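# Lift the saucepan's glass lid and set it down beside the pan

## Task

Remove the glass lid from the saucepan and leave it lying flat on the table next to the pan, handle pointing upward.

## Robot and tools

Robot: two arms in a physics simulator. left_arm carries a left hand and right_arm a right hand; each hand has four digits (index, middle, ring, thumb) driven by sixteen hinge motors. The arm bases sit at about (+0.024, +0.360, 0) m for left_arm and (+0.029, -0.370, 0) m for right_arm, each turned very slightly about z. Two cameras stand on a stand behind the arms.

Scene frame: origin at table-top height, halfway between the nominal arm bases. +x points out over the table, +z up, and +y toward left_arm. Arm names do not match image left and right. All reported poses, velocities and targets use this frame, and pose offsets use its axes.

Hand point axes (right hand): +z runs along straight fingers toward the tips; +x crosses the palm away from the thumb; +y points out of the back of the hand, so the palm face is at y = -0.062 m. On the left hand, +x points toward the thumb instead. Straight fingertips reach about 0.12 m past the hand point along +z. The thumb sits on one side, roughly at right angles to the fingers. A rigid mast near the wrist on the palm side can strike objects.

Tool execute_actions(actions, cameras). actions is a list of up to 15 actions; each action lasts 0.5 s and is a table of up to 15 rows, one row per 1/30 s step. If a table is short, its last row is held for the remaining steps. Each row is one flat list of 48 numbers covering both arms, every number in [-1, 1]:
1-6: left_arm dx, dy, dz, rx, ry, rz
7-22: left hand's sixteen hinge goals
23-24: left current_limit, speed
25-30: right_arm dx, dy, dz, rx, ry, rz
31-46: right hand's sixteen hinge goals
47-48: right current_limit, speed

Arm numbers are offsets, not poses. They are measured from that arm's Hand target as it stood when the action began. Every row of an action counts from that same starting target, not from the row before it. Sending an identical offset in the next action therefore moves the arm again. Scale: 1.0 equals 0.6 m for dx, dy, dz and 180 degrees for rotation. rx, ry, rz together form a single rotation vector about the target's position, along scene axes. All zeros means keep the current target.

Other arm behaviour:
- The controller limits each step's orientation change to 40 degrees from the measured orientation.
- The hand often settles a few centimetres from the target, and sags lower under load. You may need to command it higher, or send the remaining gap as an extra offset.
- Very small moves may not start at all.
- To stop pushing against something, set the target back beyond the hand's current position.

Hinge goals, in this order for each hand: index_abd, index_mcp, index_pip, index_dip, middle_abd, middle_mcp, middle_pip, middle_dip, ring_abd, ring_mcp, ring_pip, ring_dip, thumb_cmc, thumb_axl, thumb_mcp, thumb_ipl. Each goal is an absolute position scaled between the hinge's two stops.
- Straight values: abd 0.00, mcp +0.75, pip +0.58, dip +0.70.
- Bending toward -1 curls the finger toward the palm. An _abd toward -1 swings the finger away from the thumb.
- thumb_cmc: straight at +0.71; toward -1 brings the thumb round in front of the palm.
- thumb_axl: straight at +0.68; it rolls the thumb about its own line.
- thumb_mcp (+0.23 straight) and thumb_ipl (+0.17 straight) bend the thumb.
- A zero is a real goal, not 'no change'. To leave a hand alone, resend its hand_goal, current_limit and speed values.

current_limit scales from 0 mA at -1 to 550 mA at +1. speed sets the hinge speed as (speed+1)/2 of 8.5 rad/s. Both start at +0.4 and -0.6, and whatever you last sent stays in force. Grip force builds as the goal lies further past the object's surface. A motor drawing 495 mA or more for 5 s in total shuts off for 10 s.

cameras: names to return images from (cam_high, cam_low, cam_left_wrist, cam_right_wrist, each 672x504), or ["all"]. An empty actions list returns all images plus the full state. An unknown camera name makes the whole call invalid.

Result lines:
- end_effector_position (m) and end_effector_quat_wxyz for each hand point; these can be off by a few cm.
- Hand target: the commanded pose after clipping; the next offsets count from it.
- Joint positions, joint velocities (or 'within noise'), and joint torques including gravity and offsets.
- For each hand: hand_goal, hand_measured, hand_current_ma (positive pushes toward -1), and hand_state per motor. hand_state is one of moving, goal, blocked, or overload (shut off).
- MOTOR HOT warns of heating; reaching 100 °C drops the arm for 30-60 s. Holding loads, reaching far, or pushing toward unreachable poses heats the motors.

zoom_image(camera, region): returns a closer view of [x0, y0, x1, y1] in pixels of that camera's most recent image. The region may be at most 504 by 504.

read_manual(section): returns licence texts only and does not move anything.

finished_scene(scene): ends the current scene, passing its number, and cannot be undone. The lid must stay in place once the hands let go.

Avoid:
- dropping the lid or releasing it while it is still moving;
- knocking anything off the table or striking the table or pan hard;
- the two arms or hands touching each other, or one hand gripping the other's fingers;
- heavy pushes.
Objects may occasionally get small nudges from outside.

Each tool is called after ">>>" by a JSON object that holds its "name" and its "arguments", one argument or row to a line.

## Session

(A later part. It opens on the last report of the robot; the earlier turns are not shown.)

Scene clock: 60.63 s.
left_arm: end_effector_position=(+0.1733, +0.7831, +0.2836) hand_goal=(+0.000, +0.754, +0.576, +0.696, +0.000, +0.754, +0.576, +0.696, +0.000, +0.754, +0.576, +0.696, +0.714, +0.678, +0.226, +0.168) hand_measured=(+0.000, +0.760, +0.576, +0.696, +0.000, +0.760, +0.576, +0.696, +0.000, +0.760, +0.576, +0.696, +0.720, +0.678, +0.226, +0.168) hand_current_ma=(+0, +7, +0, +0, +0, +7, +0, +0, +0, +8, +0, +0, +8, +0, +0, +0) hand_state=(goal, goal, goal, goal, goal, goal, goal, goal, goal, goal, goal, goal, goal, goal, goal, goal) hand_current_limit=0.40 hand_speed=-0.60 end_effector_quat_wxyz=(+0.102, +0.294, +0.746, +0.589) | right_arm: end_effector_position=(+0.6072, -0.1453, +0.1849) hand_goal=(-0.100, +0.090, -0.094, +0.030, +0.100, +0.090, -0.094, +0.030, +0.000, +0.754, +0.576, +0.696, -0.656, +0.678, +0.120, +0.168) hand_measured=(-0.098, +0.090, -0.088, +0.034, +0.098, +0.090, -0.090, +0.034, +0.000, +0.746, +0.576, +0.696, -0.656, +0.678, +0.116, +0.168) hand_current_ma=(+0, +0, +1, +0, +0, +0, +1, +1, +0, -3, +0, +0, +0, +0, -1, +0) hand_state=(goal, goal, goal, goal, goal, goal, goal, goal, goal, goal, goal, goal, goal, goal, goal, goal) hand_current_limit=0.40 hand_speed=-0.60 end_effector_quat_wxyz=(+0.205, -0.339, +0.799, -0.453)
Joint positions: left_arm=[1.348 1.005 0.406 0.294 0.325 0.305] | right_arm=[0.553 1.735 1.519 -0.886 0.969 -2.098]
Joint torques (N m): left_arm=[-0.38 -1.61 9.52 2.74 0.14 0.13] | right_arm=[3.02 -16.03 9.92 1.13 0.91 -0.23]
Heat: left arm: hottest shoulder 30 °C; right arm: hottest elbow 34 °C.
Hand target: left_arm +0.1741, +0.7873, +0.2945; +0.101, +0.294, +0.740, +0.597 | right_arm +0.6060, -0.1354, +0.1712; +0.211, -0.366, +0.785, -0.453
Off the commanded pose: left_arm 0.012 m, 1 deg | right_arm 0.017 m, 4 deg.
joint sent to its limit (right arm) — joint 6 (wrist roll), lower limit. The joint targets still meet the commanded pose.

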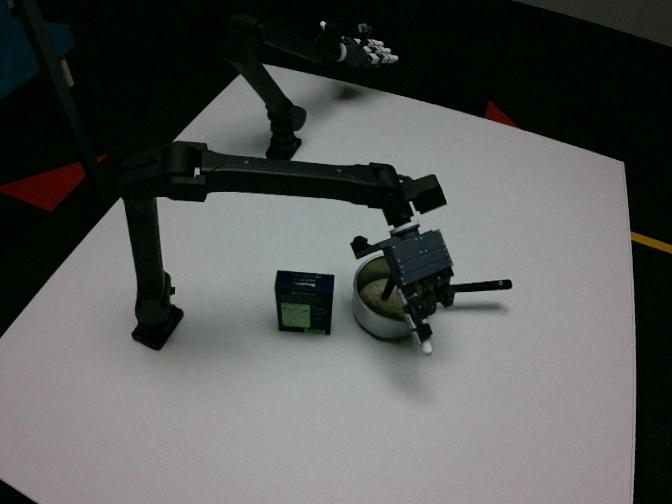

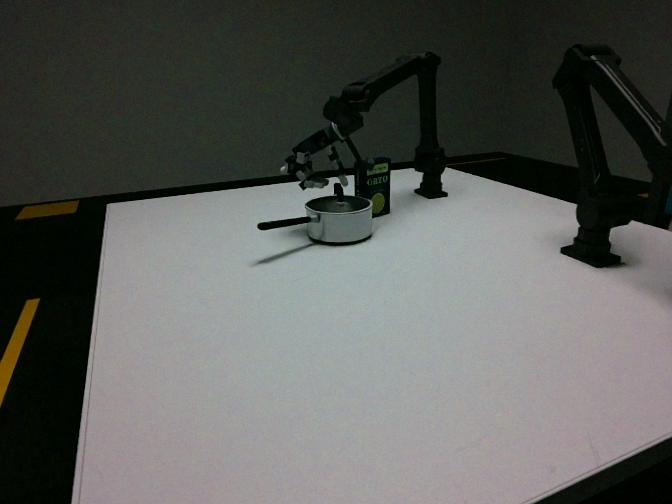

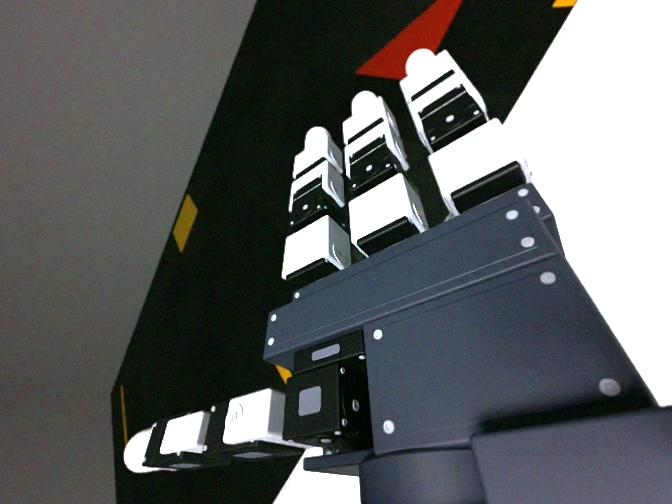

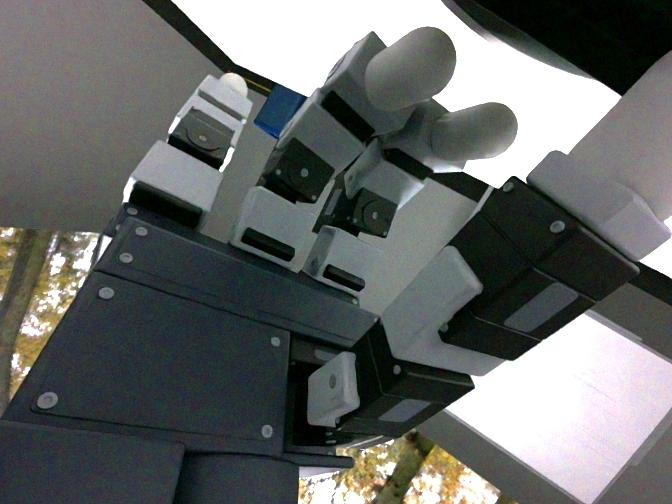

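>>> {"name": "execute_actions", "arguments": {
  "actions": [
    [[0,0,0,0,0,0,0,0.754,0.576,0.696,0,0.754,0.576,0.696,0,0.754,0.576,0.696,0.714,0.678,0.226,0.168,0.4,-0.6,-0.01,0.0175,-0.012,0,0,0,-0.1,0.09,-0.095,0.029,0.1,0.09,-0.095,0.029,0,0.754,0.576,0.696,-0.657,0.677,0.12,0.168,0.4,-0.6]]
  ],
  "cameras": ["cam_high","cam_low","cam_right_wrist"]
}}

>>> {"name": "zoom_image", "arguments": {
  "camera": "cam_high",
  "region": [330, 190, 490, 350]
}}

>>> {"name": "zoom_image", "arguments": {
  "camera": "cam_low",
  "region": [270, 120, 400, 250]
}}

>>> {"name": "zoom_image", "arguments": {
  "camera": "cam_right_wrist",
  "region": [332, 0, 672, 250]
}}

Scene clock: 66.33 s.
left_arm: end_effector_position=(+0.1733, +0.7831, +0.2836) hand_goal=(+0.000, +0.754, +0.576, +0.696, +0.000, +0.754, +0.576, +0.696, +0.000, +0.754, +0.576, +0.696, +0.714, +0.678, +0.226, +0.168) hand_measured=(+0.000, +0.760, +0.576, +0.696, +0.000, +0.760, +0.576, +0.696, +0.000, +0.760, +0.576, +0.696, +0.720, +0.678, +0.226, +0.168) hand_current_ma=(+0, +7, +0, +0, +0, +7, +0, +0, +0, +8, +0, +0, +8, +0, +0, +0) hand_state=(goal, goal, goal, goal, goal, goal, goal, goal, goal, goal, goal, goal, goal, goal, goal, goal) hand_current_limit=0.40 hand_speed=-0.60 end_effector_quat_wxyz=(+0.102, +0.294, +0.746, +0.589) | right_arm: end_effector_position=(+0.6015, -0.1326, +0.1795) hand_goal=(-0.100, +0.090, -0.094, +0.030, +0.100, +0.090, -0.094, +0.030, +0.000, +0.754, +0.576, +0.696, -0.656, +0.678, +0.120, +0.168) hand_measured=(-0.098, +0.090, -0.088, +0.034, +0.098, +0.090, -0.090, +0.034, +0.000, +0.746, +0.576, +0.696, -0.656, +0.678, +0.116, +0.168) hand_current_ma=(+0, +0, +1, +0, +0, +0, +1, +1, +0, -3, +0, +0, +0, +0, -1, +0) hand_state=(goal, goal, goal, goal, goal, goal, goal, goal, goal, goal, goal, goal, goal, goal, goal, goal) hand_current_limit=0.40 hand_speed=-0.60 end_effector_quat_wxyz=(+0.212, -0.346, +0.794, -0.452)
Joint positions: left_arm=[1.348 1.005 0.406 0.294 0.325 0.305] | right_arm=[0.577 1.735 1.503 -0.866 0.973 -2.098]
Joint torques (N m): left_arm=[-0.15 -1.61 9.48 2.73 0.15 0.13] | right_arm=[2.78 -15.38 9.76 1.17 0.89 -0.24]
Heat: left arm: hottest shoulder 29 °C; right arm: hottest elbow 33 °C.
Hand target: left_arm +0.1741, +0.7873, +0.2945; +0.101, +0.294, +0.740, +0.597 | right_arm +0.6001, -0.1249, +0.1641; +0.211, -0.366, +0.785, -0.453
Off the commanded pose: left_arm 0.012 m, 1 deg | right_arm 0.017 m, 2 deg.
joint sent to its limit (right arm) — joint 6 (wrist roll), lower limit. The joint targets still meet the commanded pose.
Images, in order (width x height): cam_high 672x504, cam_low 672x504, cam_right_wrist 672x504.

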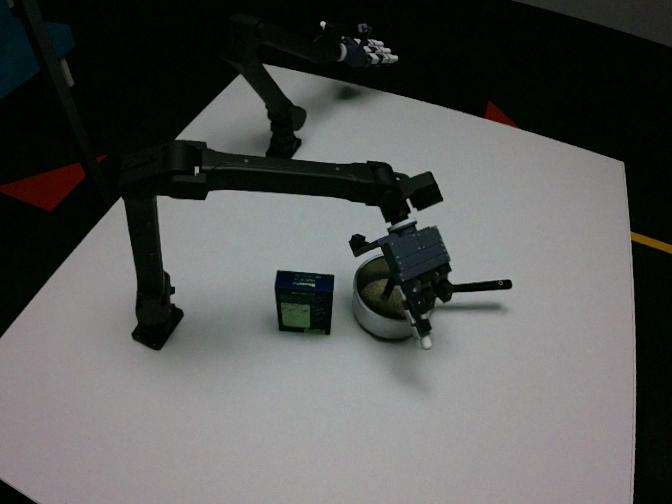

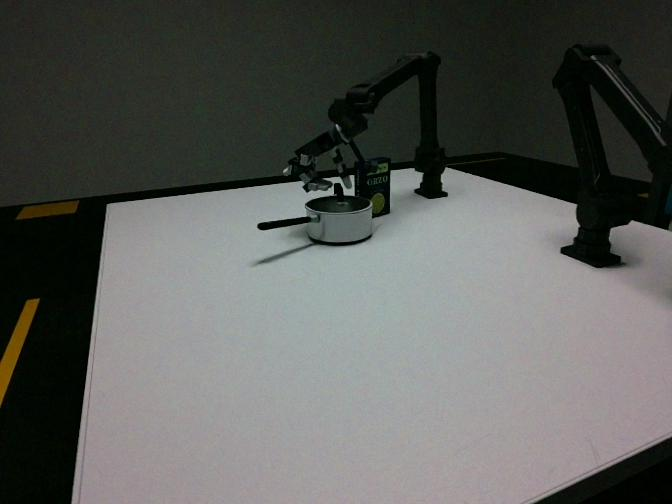

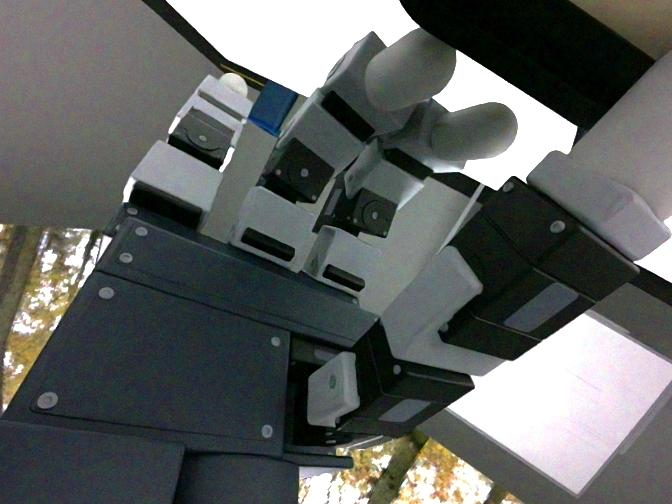

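Scaled by 3.150 from the camera's 672x504 image, which has a finer 960x720 frame.

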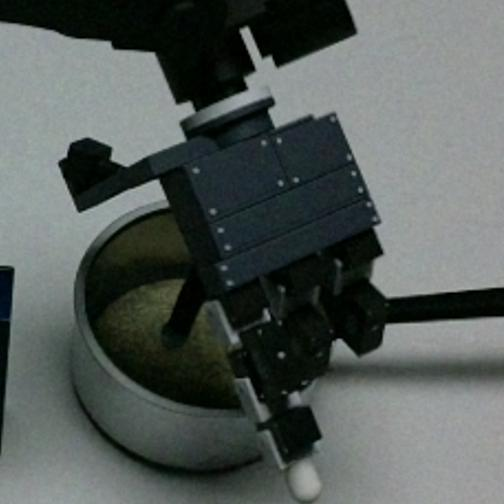

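Scaled by 3.877 from the camera's 672x504 image, which has a finer 960x720 frame.

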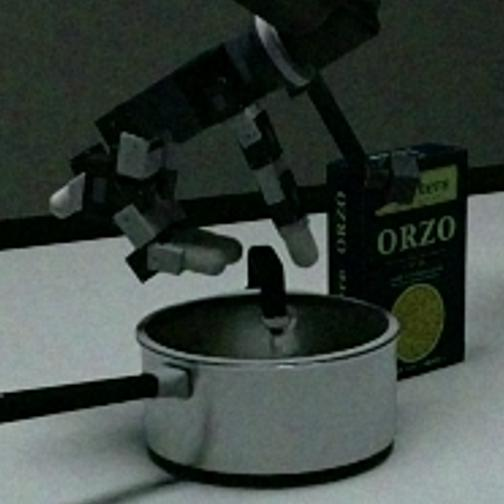

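Scaled by 1.482 from the camera's 672x504 image, which has a finer 960x720 frame.

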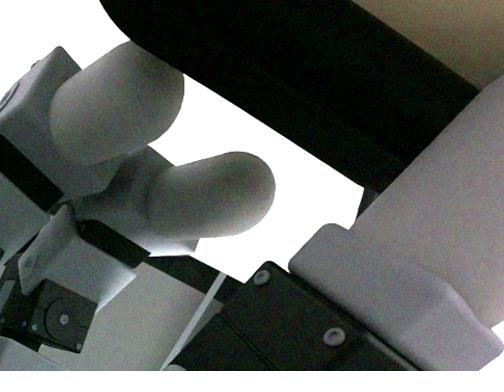

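>>> {"name": "execute_actions", "arguments": {
  "actions": [
    [[0,0,0,0,0,0,0,0.754,0.576,0.696,0,0.754,0.576,0.696,0,0.754,0.576,0.696,0.714,0.678,0.226,0.168,0.4,-0.6,-0.003,0.008,-0.035,0,0,0,-0.1,0.09,-0.095,0.029,0.1,0.09,-0.095,0.029,0,0.754,0.576,0.696,-0.657,0.677,0.12,0.168,0.4,-0.6]]
  ],
  "cameras": ["cam_low","cam_right_wrist"]
}}

>>> {"name": "zoom_image", "arguments": {
  "camera": "cam_low",
  "region": [270, 140, 380, 250]
}}

>>> {"name": "zoom_image", "arguments": {
  "camera": "cam_right_wrist",
  "region": [332, 0, 672, 250]
}}

Scene clock: 71.70 s.
left_arm: end_effector_position=(+0.1733, +0.7831, +0.2836) hand_goal=(+0.000, +0.754, +0.576, +0.696, +0.000, +0.754, +0.576, +0.696, +0.000, +0.754, +0.576, +0.696, +0.714, +0.678, +0.226, +0.168) hand_measured=(+0.000, +0.760, +0.576, +0.696, +0.000, +0.760, +0.576, +0.696, +0.000, +0.760, +0.576, +0.696, +0.720, +0.678, +0.226, +0.168) hand_current_ma=(+0, +7, +0, +0, +0, +7, +0, +0, +0, +8, +0, +0, +8, +0, +0, +0) hand_state=(goal, goal, goal, goal, goal, goal, goal, goal, goal, goal, goal, goal, goal, goal, goal, goal) hand_current_limit=0.40 hand_speed=-0.60 end_effector_quat_wxyz=(+0.102, +0.294, +0.746, +0.589) | right_arm: end_effector_position=(+0.6005, -0.1300, +0.1582) hand_goal=(-0.100, +0.090, -0.094, +0.030, +0.100, +0.090, -0.094, +0.030, +0.000, +0.754, +0.576, +0.696, -0.656, +0.678, +0.120, +0.168) hand_measured=(-0.098, +0.090, -0.088, +0.034, +0.098, +0.090, -0.090, +0.034, +0.000, +0.746, +0.576, +0.696, -0.656, +0.678, +0.120, +0.168) hand_current_ma=(+0, +0, +1, +0, +0, +0, +1, +1, +0, -3, +0, +0, +0, +0, +0, +0) hand_state=(goal, goal, goal, goal, goal, goal, goal, goal, goal, goal, goal, goal, goal, goal, goal, goal) hand_current_limit=0.40 hand_speed=-0.60 end_effector_quat_wxyz=(+0.213, -0.348, +0.793, -0.453)
Joint positions: left_arm=[1.348 1.005 0.406 0.294 0.325 0.305] | right_arm=[0.581 1.75 1.466 -0.814 0.975 -2.098]
Joint torques (N m): left_arm=[-0.26 -1.67 9.48 2.65 0.15 0.12] | right_arm=[2.9 -15.5 9.76 1.14 0.89 -0.24]
Heat: left arm: hottest shoulder 29 °C; right arm: hottest elbow 33 °C.
Hand target: left_arm +0.1741, +0.7873, +0.2945; +0.101, +0.294, +0.740, +0.597 | right_arm +0.5982, -0.1202, +0.1431; +0.211, -0.366, +0.785, -0.453
Off the commanded pose: left_arm 0.012 m, 1 deg | right_arm 0.018 m, 2 deg.
joint sent to its limit (right arm) — joint 6 (wrist roll), lower limit. The joint targets still meet the commanded pose.
Images, in order (width x height): cam_low 672x504, cam_right_wrist 672x504.

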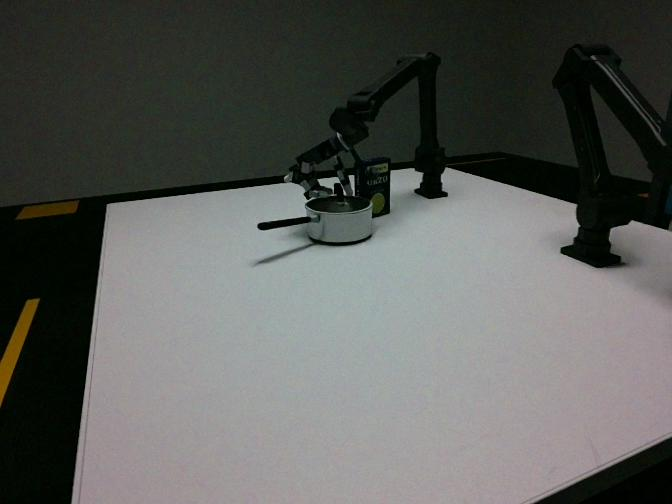

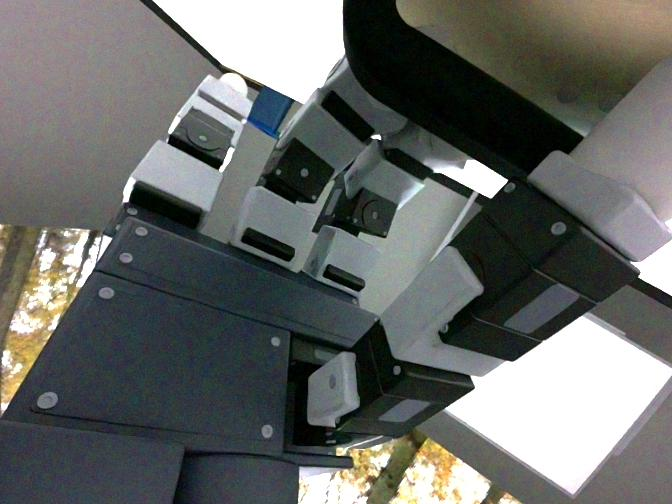

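Scaled by 4.582 from the camera's 672x504 image, which has a finer 960x720 frame.

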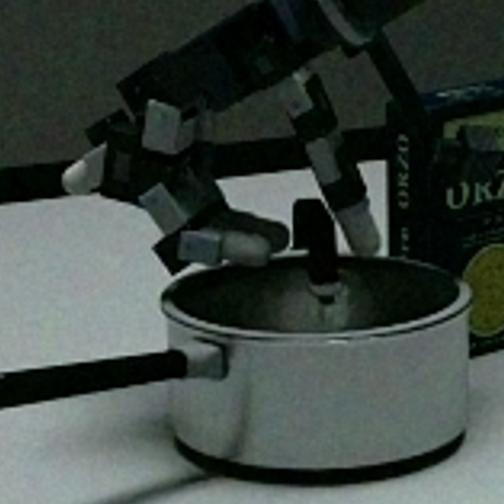

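Scaled by 1.482 from the camera's 672x504 image, which has a finer 960x720 frame.

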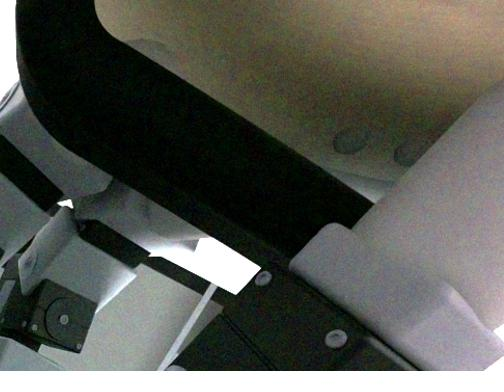

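>>> {"name": "execute_actions", "arguments": {
  "actions": [
    [[0,0,0,0,0,0,0,0.754,0.576,0.696,0,0.754,0.576,0.696,0,0.754,0.576,0.696,0.714,0.678,0.226,0.168,0.4,-0.6,0.002,-0.006,-0.017,0,0,0,-0.1,0.09,-0.095,0.029,0.1,0.09,-0.095,0.029,0,0.754,0.576,0.696,-0.657,0.677,0.12,0.168,0.4,-0.6]]
  ],
  "cameras": ["cam_low","cam_right_wrist"]
}}

>>> {"name": "zoom_image", "arguments": {
  "camera": "cam_low",
  "region": [290, 150, 380, 240]
}}

>>> {"name": "zoom_image", "arguments": {
  "camera": "cam_right_wrist",
  "region": [332, 0, 672, 250]
}}

Scene clock: 74.37 s.
left_arm: end_effector_position=(+0.1733, +0.7831, +0.2836) hand_goal=(+0.000, +0.754, +0.576, +0.696, +0.000, +0.754, +0.576, +0.696, +0.000, +0.754, +0.576, +0.696, +0.714, +0.678, +0.226, +0.168) hand_measured=(+0.000, +0.760, +0.576, +0.696, +0.000, +0.760, +0.576, +0.696, +0.000, +0.760, +0.576, +0.696, +0.720, +0.678, +0.226, +0.168) hand_current_ma=(+0, +7, +0, +0, +0, +7, +0, +0, +0, +8, +0, +0, +8, +0, +0, +0) hand_state=(goal, goal, goal, goal, goal, goal, goal, goal, goal, goal, goal, goal, goal, goal, goal, goal) hand_current_limit=0.40 hand_speed=-0.60 end_effector_quat_wxyz=(+0.102, +0.294, +0.746, +0.589) | right_arm: end_effector_position=(+0.6016, -0.1295, +0.1550) hand_goal=(-0.100, +0.090, -0.094, +0.030, +0.100, +0.090, -0.094, +0.030, +0.000, +0.754, +0.576, +0.696, -0.656, +0.678, +0.120, +0.168) hand_measured=(-0.098, +0.090, -0.088, +0.034, +0.098, +0.090, -0.094, +0.030, +0.000, +0.746, +0.576, +0.696, -0.656, +0.678, +0.124, +0.168) hand_current_ma=(+0, +0, +1, +0, +0, +0, +0, +0, +0, -3, +0, +0, +0, +0, +1, +0) hand_state=(goal, goal, goal, goal, goal, goal, goal, goal, goal, goal, goal, goal, goal, goal, goal, goal) hand_current_limit=0.40 hand_speed=-0.60 end_effector_quat_wxyz=(+0.217, -0.346, +0.793, -0.452)
Joint positions: left_arm=[1.348 1.005 0.406 0.294 0.325 0.305] | right_arm=[0.581 1.75 1.454 -0.791 0.976 -2.1]
Joint torques (N m): left_arm=[0.03 -1.67 9.46 2.69 0.14 0.12] | right_arm=[2.78 -14.56 9.18 1.16 0.78 -0.23]
Heat: left arm: hottest shoulder 29 °C; right arm: hottest elbow 33 °C.
Hand target: left_arm +0.1741, +0.7873, +0.2945; +0.101, +0.294, +0.740, +0.597 | right_arm +0.5994, -0.1237, +0.1329; +0.211, -0.366, +0.785, -0.453
Off the commanded pose: left_arm 0.012 m, 1 deg | right_arm 0.023 m, 3 deg.
joint sent to its limit (right arm) — joint 6 (wrist roll), lower limit. The joint targets still meet the commanded pose.
Images, in order (width x height): cam_low 672x504, cam_right_wrist 672x504.

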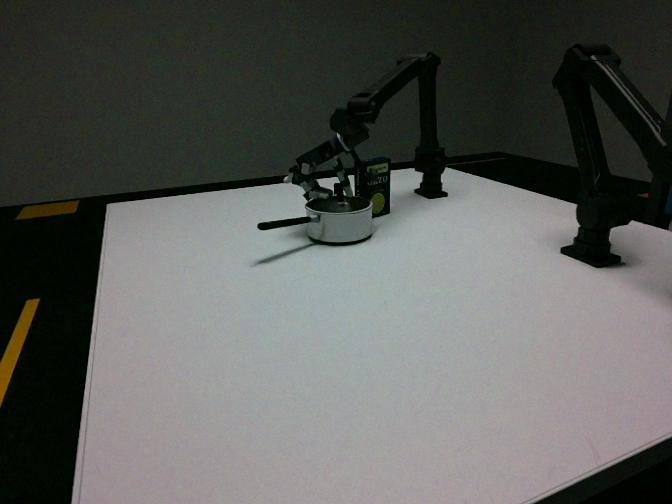

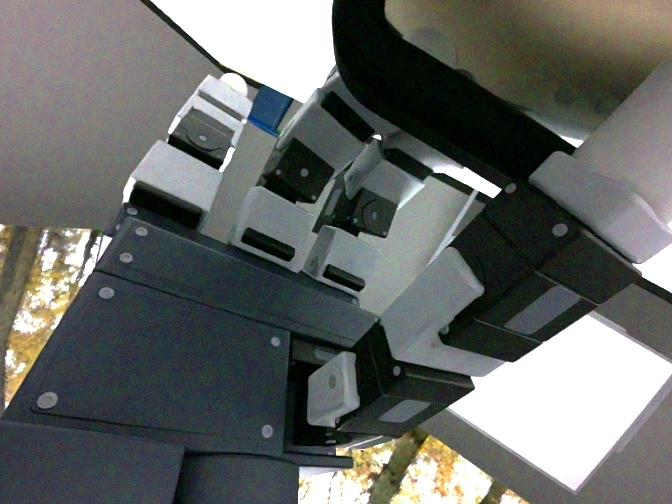

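Scaled by 5.600 from the camera's 672x504 image, which has a finer 960x720 frame.

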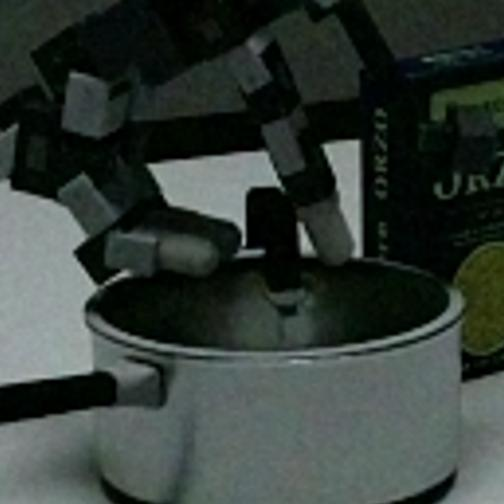

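Scaled by 1.482 from the camera's 672x504 image, which has a finer 960x720 frame.

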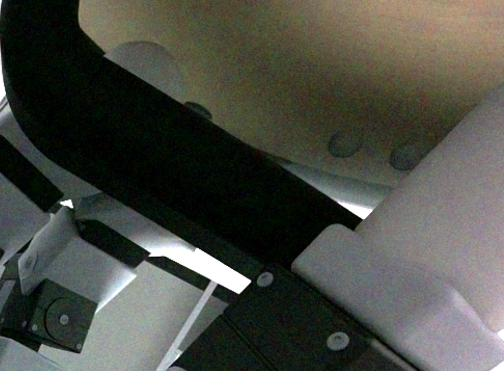

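>>> {"name": "execute_actions", "arguments": {
  "actions": [
    [[0,0,0,0,0,0,0,0.754,0.576,0.696,0,0.754,0.576,0.696,0,0.754,0.576,0.696,0.714,0.678,0.226,0.168,0.4,-0.6,0.0,0.0,-0.012,0,0,0,-0.1,0.09,-0.095,0.029,0.1,0.09,-0.095,0.029,0,0.754,0.576,0.696,-0.657,0.677,0.12,0.168,0.4,-0.6]]
  ],
  "cameras": ["cam_low","cam_right_wrist"]
}}

>>> {"name": "zoom_image", "arguments": {
  "camera": "cam_low",
  "region": [290, 150, 380, 240]
}}

>>> {"name": "zoom_image", "arguments": {
  "camera": "cam_right_wrist",
  "region": [332, 0, 672, 250]
}}

Scene clock: 79.60 s.
left_arm: end_effector_position=(+0.1733, +0.7831, +0.2836) hand_goal=(+0.000, +0.754, +0.576, +0.696, +0.000, +0.754, +0.576, +0.696, +0.000, +0.754, +0.576, +0.696, +0.714, +0.678, +0.226, +0.168) hand_measured=(+0.000, +0.760, +0.576, +0.696, +0.000, +0.760, +0.576, +0.696, +0.000, +0.760, +0.576, +0.696, +0.720, +0.678, +0.226, +0.168) hand_current_ma=(+0, +7, +0, +0, +0, +7, +0, +0, +0, +8, +0, +0, +8, +0, +0, +0) hand_state=(goal, goal, goal, goal, goal, goal, goal, goal, goal, goal, goal, goal, goal, goal, goal, goal) hand_current_limit=0.40 hand_speed=-0.60 end_effector_quat_wxyz=(+0.102, +0.294, +0.746, +0.589) | right_arm: end_effector_position=(+0.6023, -0.1294, +0.1533) hand_goal=(-0.100, +0.090, -0.094, +0.030, +0.100, +0.090, -0.094, +0.030, +0.000, +0.754, +0.576, +0.696, -0.656, +0.678, +0.120, +0.168) hand_measured=(-0.098, +0.090, -0.088, +0.034, +0.096, +0.090, -0.104, +0.020, +0.000, +0.746, +0.576, +0.696, -0.658, +0.678, +0.132, +0.170) hand_current_ma=(+0, +0, +1, +0, -1, +0, -3, -3, +0, -3, +0, +0, +0, +0, +7, +1) hand_state=(goal, goal, goal, goal, goal, goal, goal, goal, goal, goal, goal, goal, goal, goal, goal, goal) hand_current_limit=0.40 hand_speed=-0.60 end_effector_quat_wxyz=(+0.220, -0.346, +0.792, -0.453)
Joint positions: left_arm=[1.348 1.005 0.406 0.294 0.325 0.305] | right_arm=[0.581 1.75 1.447 -0.775 0.977 -2.106]
Joint torques (N m): left_arm=[-0.09 -1.55 9.5 2.63 0.15 0.14] | right_arm=[2.43 -14.21 8.76 1.33 0.7 -0.16]
Heat: left arm: hottest shoulder 29 °C; right arm: hottest elbow 33 °C.
Hand target: left_arm +0.1741, +0.7873, +0.2945; +0.101, +0.294, +0.740, +0.597 | right_arm +0.5995, -0.1237, +0.1258; +0.211, -0.366, +0.785, -0.453
Off the commanded pose: left_arm 0.012 m, 1 deg | right_arm 0.028 m, 3 deg.
joint sent to its limit (right arm) — joint 6 (wrist roll), lower limit. The joint targets still meet the commanded pose.
Images, in order (width x height): cam_low 672x504, cam_right_wrist 672x504.

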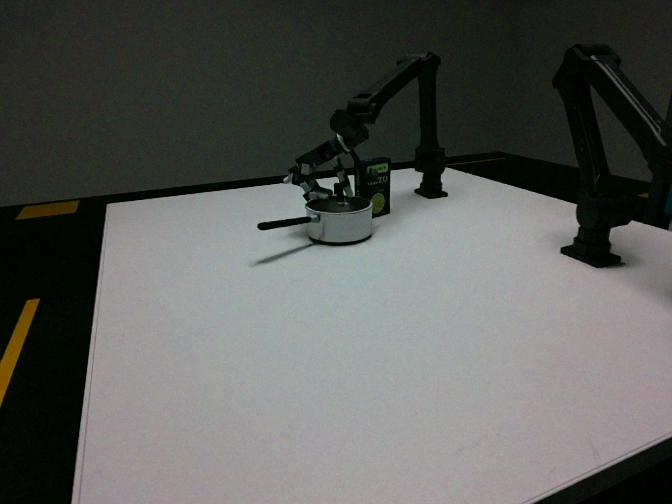

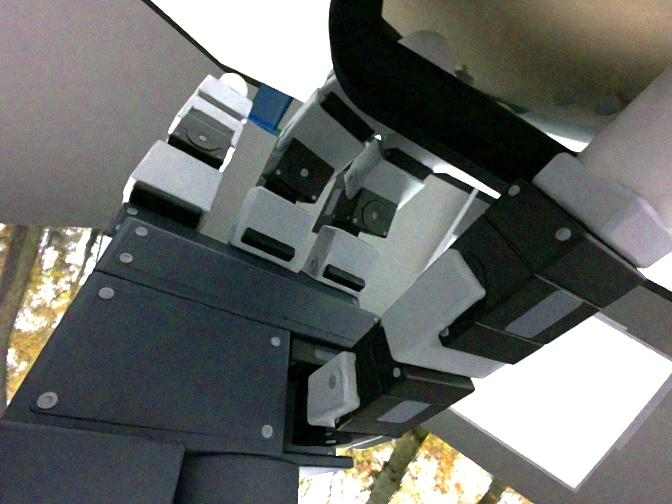

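Scaled by 5.600 from the camera's 672x504 image, which has a finer 960x720 frame.

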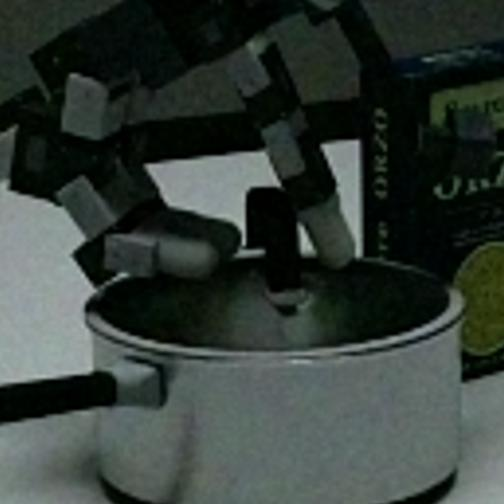

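Scaled by 1.482 from the camera's 672x504 image, which has a finer 960x720 frame.

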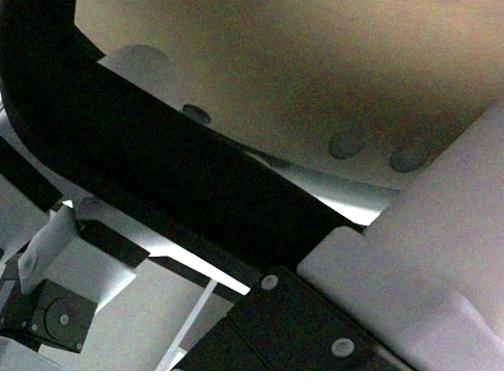

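>>> {"name": "execute_actions", "arguments": {
  "actions": [
    [[0,0,0,0,0,0,0,0.754,0.576,0.696,0,0.754,0.576,0.696,0,0.754,0.576,0.696,0.714,0.678,0.226,0.168,0.4,-0.6,-0.01,0.0157,0.018,0,0,0,-0.1,0.09,-0.095,0.029,0.1,0.09,-0.095,0.029,0,0.754,0.576,0.696,-0.657,0.677,0.12,0.168,0.2,-0.8]]
  ],
  "cameras": ["cam_low","cam_right_wrist"]
}}

>>> {"name": "zoom_image", "arguments": {
  "camera": "cam_low",
  "region": [290, 150, 380, 240]
}}

>>> {"name": "zoom_image", "arguments": {
  "camera": "cam_right_wrist",
  "region": [332, 0, 672, 250]
}}

Scene clock: 81.97 s.
left_arm: end_effector_position=(+0.1733, +0.7831, +0.2836) hand_goal=(+0.000, +0.754, +0.576, +0.696, +0.000, +0.754, +0.576, +0.696, +0.000, +0.754, +0.576, +0.696, +0.714, +0.678, +0.226, +0.168) hand_measured=(+0.000, +0.760, +0.576, +0.696, +0.000, +0.760, +0.576, +0.696, +0.000, +0.760, +0.576, +0.696, +0.720, +0.678, +0.226, +0.168) hand_current_ma=(+0, +7, +0, +0, +0, +7, +0, +0, +0, +8, +0, +0, +8, +0, +0, +0) hand_state=(goal, goal, goal, goal, goal, goal, goal, goal, goal, goal, goal, goal, goal, goal, goal, goal) hand_current_limit=0.40 hand_speed=-0.60 end_effector_quat_wxyz=(+0.102, +0.294, +0.746, +0.589) | right_arm: end_effector_position=(+0.6015, -0.1278, +0.1538) hand_goal=(-0.100, +0.090, -0.094, +0.030, +0.100, +0.090, -0.094, +0.030, +0.000, +0.754, +0.576, +0.696, -0.656, +0.678, +0.120, +0.168) hand_measured=(-0.098, +0.090, -0.088, +0.034, +0.096, +0.090, -0.104, +0.020, +0.000, +0.746, +0.576, +0.696, -0.658, +0.678, +0.132, +0.172) hand_current_ma=(+0, +0, +1, +0, -1, +0, -3, -3, +0, -3, +0, +0, +0, +0, +6, +1) hand_state=(goal, goal, goal, goal, goal, goal, goal, goal, goal, goal, goal, goal, goal, goal, goal, goal) hand_current_limit=0.20 hand_speed=-0.80 end_effector_quat_wxyz=(+0.220, -0.346, +0.790, -0.455)
Joint positions: left_arm=[1.348 1.005 0.406 0.294 0.325 0.305] | right_arm=[0.586 1.75 1.447 -0.775 0.983 -2.106]
Joint torques (N m): left_arm=[-0.15 -1.44 9.57 2.74 0.16 0.15] | right_arm=[3.72 -15.38 9.81 0.43 0.62 -0.15]
Heat: left arm: hottest shoulder 29 °C; right arm: hottest elbow 33 °C.
Hand target: left_arm +0.1741, +0.7873, +0.2945; +0.101, +0.294, +0.740, +0.597 | right_arm +0.5935, -0.1143, +0.1367; +0.211, -0.366, +0.785, -0.453
Off the commanded pose: left_arm 0.012 m, 1 deg | right_arm 0.023 m, 3 deg.
joint sent to its limit (right arm) — joint 6 (wrist roll), lower limit. The joint targets still meet the commanded pose.
Images, in order (width x height): cam_low 672x504, cam_right_wrist 672x504.

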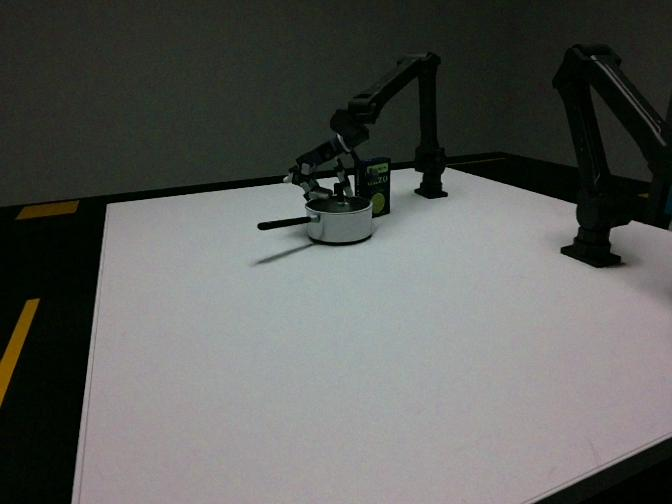

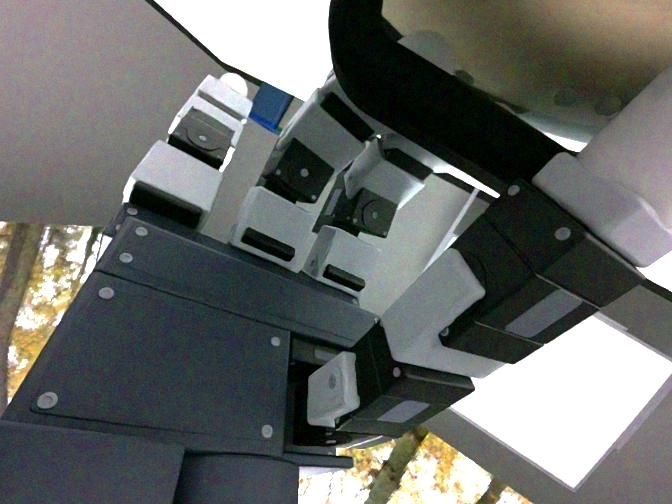

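Scaled by 5.600 from the camera's 672x504 image, which has a finer 960x720 frame.

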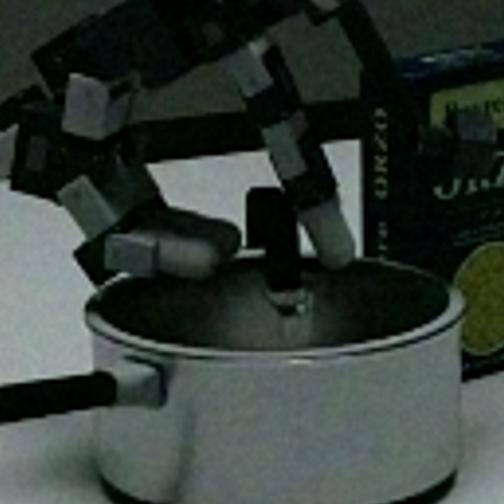

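Scaled by 1.482 from the camera's 672x504 image, which has a finer 960x720 frame.

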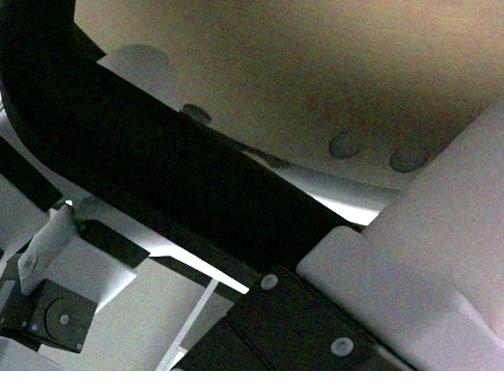

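>>> {"name": "execute_actions", "arguments": {
  "actions": [
    [[0,0,0,0,0,0,0,0.754,0.576,0.696,0,0.754,0.576,0.696,0,0.754,0.576,0.696,0.714,0.678,0.226,0.168,0.4,-0.6,-0.005,0.003,0.025,0,0,0,-0.1,0.09,-0.095,0.029,0.1,0.09,-0.095,0.029,0,0.754,0.576,0.696,-0.657,0.677,0.12,0.168,0.2,-0.8]]
  ],
  "cameras": ["cam_low","cam_right_wrist"]
}}

>>> {"name": "zoom_image", "arguments": {
  "camera": "cam_low",
  "region": [290, 150, 380, 240]
}}

>>> {"name": "zoom_image", "arguments": {
  "camera": "cam_right_wrist",
  "region": [332, 0, 672, 250]
}}

Scene clock: 83.43 s.
left_arm: end_effector_position=(+0.1733, +0.7831, +0.2836) hand_goal=(+0.000, +0.754, +0.576, +0.696, +0.000, +0.754, +0.576, +0.696, +0.000, +0.754, +0.576, +0.696, +0.714, +0.678, +0.226, +0.168) hand_measured=(+0.000, +0.760, +0.576, +0.696, +0.000, +0.760, +0.576, +0.696, +0.000, +0.760, +0.576, +0.696, +0.720, +0.678, +0.226, +0.168) hand_current_ma=(+0, +7, +0, +0, +0, +7, +0, +0, +0, +8, +0, +0, +8, +0, +0, +0) hand_state=(goal, goal, goal, goal, goal, goal, goal, goal, goal, goal, goal, goal, goal, goal, goal, goal) hand_current_limit=0.40 hand_speed=-0.60 end_effector_quat_wxyz=(+0.102, +0.294, +0.746, +0.589) | right_arm: end_effector_position=(+0.5977, -0.1286, +0.1526) hand_goal=(-0.100, +0.090, -0.094, +0.030, +0.100, +0.090, -0.094, +0.030, +0.000, +0.754, +0.576, +0.696, -0.656, +0.678, +0.120, +0.168) hand_measured=(-0.098, +0.090, -0.088, +0.034, +0.114, +0.098, -0.104, +0.016, +0.000, +0.746, +0.576, +0.696, -0.658, +0.678, +0.124, +0.172) hand_current_ma=(+0, +0, +1, +0, +5, +2, -3, -5, +0, -3, +0, +0, +0, +0, +1, +1) hand_state=(goal, goal, goal, goal, goal, goal, goal, goal, goal, goal, goal, goal, goal, goal, goal, goal) hand_current_limit=0.20 hand_speed=-0.80 end_effector_quat_wxyz=(+0.215, -0.346, +0.791, -0.457)
Joint positions: left_arm=[1.348 1.005 0.406 0.294 0.325 0.305] | right_arm=[0.589 1.75 1.447 -0.798 0.989 -2.09]
Joint torques (N m): left_arm=[-0.03 -1.55 9.48 2.71 0.15 0.12] | right_arm=[3.96 -16.44 11.6 -0.24 0.49 -0.23]
Heat: left arm: hottest shoulder 29 °C; right arm: hottest elbow 33 °C.
Hand target: left_arm +0.1741, +0.7873, +0.2945; +0.101, +0.294, +0.740, +0.597 | right_arm +0.5905, -0.1125, +0.1515; +0.211, -0.366, +0.785, -0.453
Off the commanded pose: left_arm 0.012 m, 1 deg | right_arm 0.018 m, 2 deg.
Images, in order (width x height): cam_low 672x504, cam_right_wrist 672x504.

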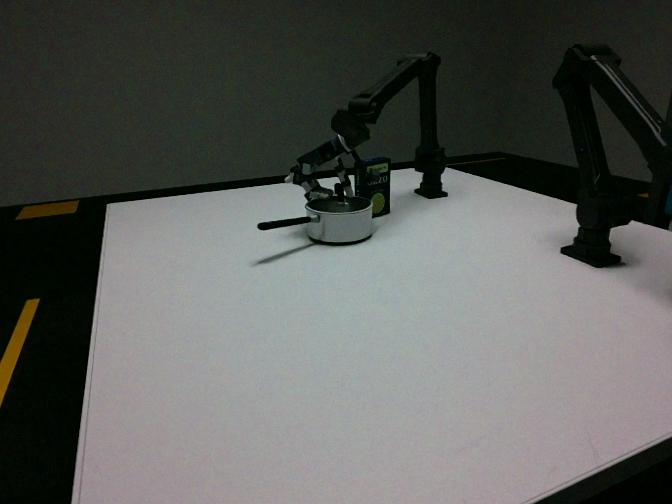

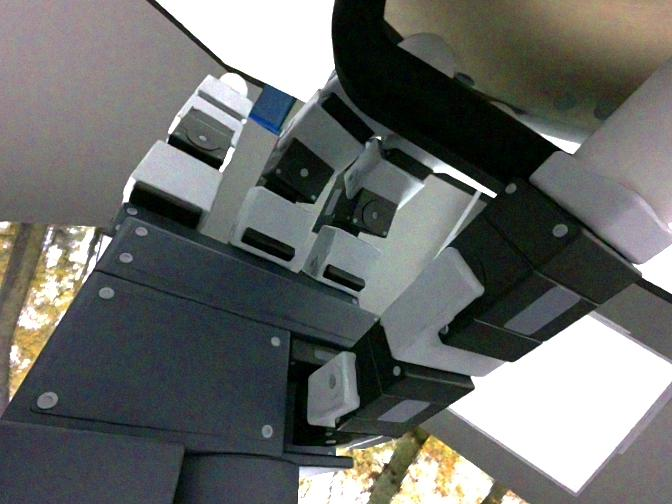

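Scaled by 5.600 from the camera's 672x504 image, which has a finer 960x720 frame.

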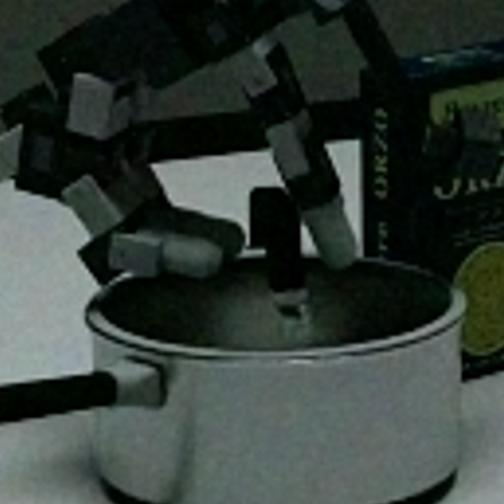

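Scaled by 1.482 from the camera's 672x504 image, which has a finer 960x720 frame.

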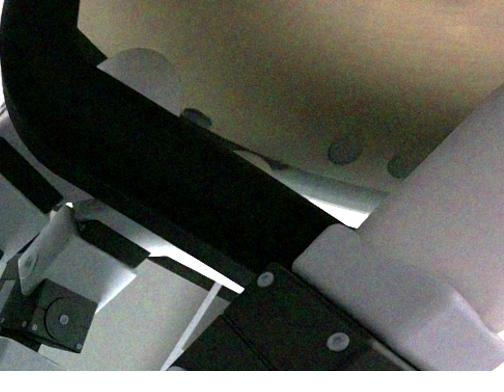

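>>> {"name": "execute_actions", "arguments": {
  "actions": [
    [[0,0,0,0,0,0,0,0.754,0.576,0.696,0,0.754,0.576,0.696,0,0.754,0.576,0.696,0.714,0.678,0.226,0.168,0.4,-0.6,0.006,0.013,0.018,0,0,0,-0.1,0.09,-0.095,0.029,0.1,0.09,-0.095,0.029,0,0.754,0.576,0.696,-0.657,0.677,0.12,0.168,0.2,-0.8]]
  ],
  "cameras": ["cam_low","cam_right_wrist"]
}}

>>> {"name": "zoom_image", "arguments": {
  "camera": "cam_low",
  "region": [290, 150, 380, 240]
}}

>>> {"name": "zoom_image", "arguments": {
  "camera": "cam_right_wrist",
  "region": [332, 0, 672, 250]
}}

Scene clock: 85.43 s.
left_arm: end_effector_position=(+0.1733, +0.7831, +0.2836) hand_goal=(+0.000, +0.754, +0.576, +0.696, +0.000, +0.754, +0.576, +0.696, +0.000, +0.754, +0.576, +0.696, +0.714, +0.678, +0.226, +0.168) hand_measured=(+0.000, +0.760, +0.576, +0.696, +0.000, +0.760, +0.576, +0.696, +0.000, +0.760, +0.576, +0.696, +0.720, +0.678, +0.226, +0.168) hand_current_ma=(+0, +7, +0, +0, +0, +7, +0, +0, +0, +8, +0, +0, +8, +0, +0, +0) hand_state=(goal, goal, goal, goal, goal, goal, goal, goal, goal, goal, goal, goal, goal, goal, goal, goal) hand_current_limit=0.40 hand_speed=-0.60 end_effector_quat_wxyz=(+0.102, +0.294, +0.746, +0.589) | right_arm: end_effector_position=(+0.5879, -0.1241, +0.1552) hand_goal=(-0.100, +0.090, -0.094, +0.030, +0.100, +0.090, -0.094, +0.030, +0.000, +0.754, +0.576, +0.696, -0.656, +0.678, +0.120, +0.168) hand_measured=(-0.098, +0.094, -0.090, +0.030, +0.102, +0.092, -0.096, +0.028, +0.000, +0.746, +0.576, +0.696, -0.658, +0.678, +0.120, +0.170) hand_current_ma=(+0, +1, +1, +0, +0, +0, +0, +0, +0, -3, +0, +0, +0, +0, +0, +0) hand_state=(goal, goal, goal, goal, goal, goal, goal, goal, goal, goal, goal, goal, goal, goal, goal, goal) hand_current_limit=0.20 hand_speed=-0.80 end_effector_quat_wxyz=(+0.201, -0.361, +0.787, -0.458)
Joint positions: left_arm=[1.348 1.005 0.406 0.294 0.325 0.305] | right_arm=[0.604 1.75 1.464 -0.855 0.989 -2.089]
Joint torques (N m): left_arm=[-0.03 -1.73 9.46 2.7 0.14 0.13] | right_arm=[3.37 -15.62 14.15 0.03 0.65 -0.15]
Heat: left arm: hottest shoulder 29 °C; right arm: hottest elbow 33 °C.
Hand target: left_arm +0.1741, +0.7873, +0.2945; +0.101, +0.294, +0.740, +0.597 | right_arm +0.5940, -0.1048, +0.1622; +0.211, -0.366, +0.785, -0.453
Off the commanded pose: left_arm 0.012 m, 1 deg | right_arm 0.022 m, 1 deg.
Images, in order (width x height): cam_low 672x504, cam_right_wrist 672x504.

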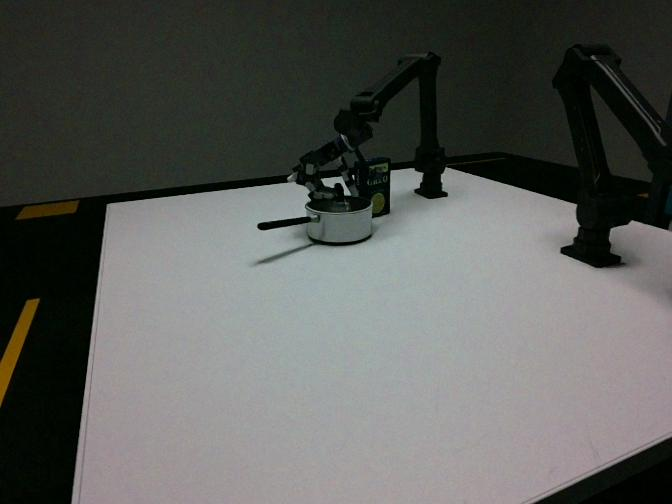

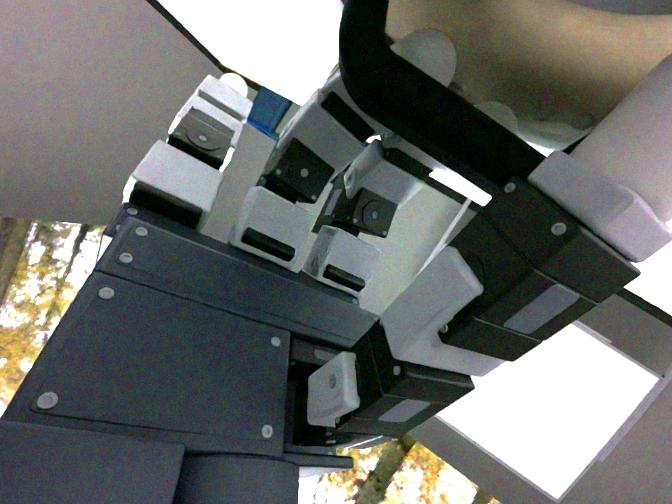

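Scaled by 5.600 from the camera's 672x504 image, which has a finer 960x720 frame.

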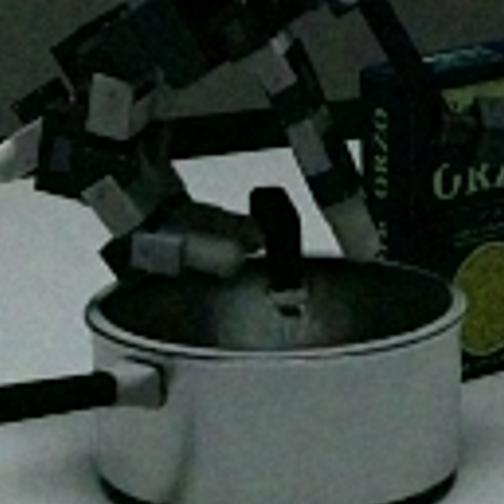

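Scaled by 1.482 from the camera's 672x504 image, which has a finer 960x720 frame.

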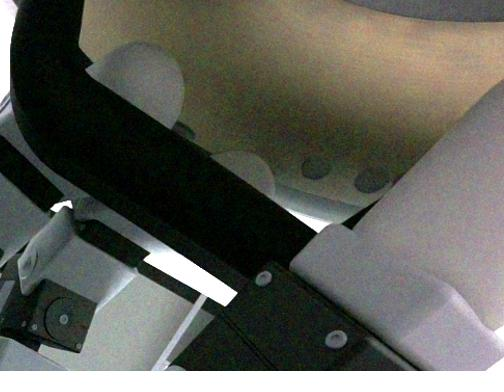

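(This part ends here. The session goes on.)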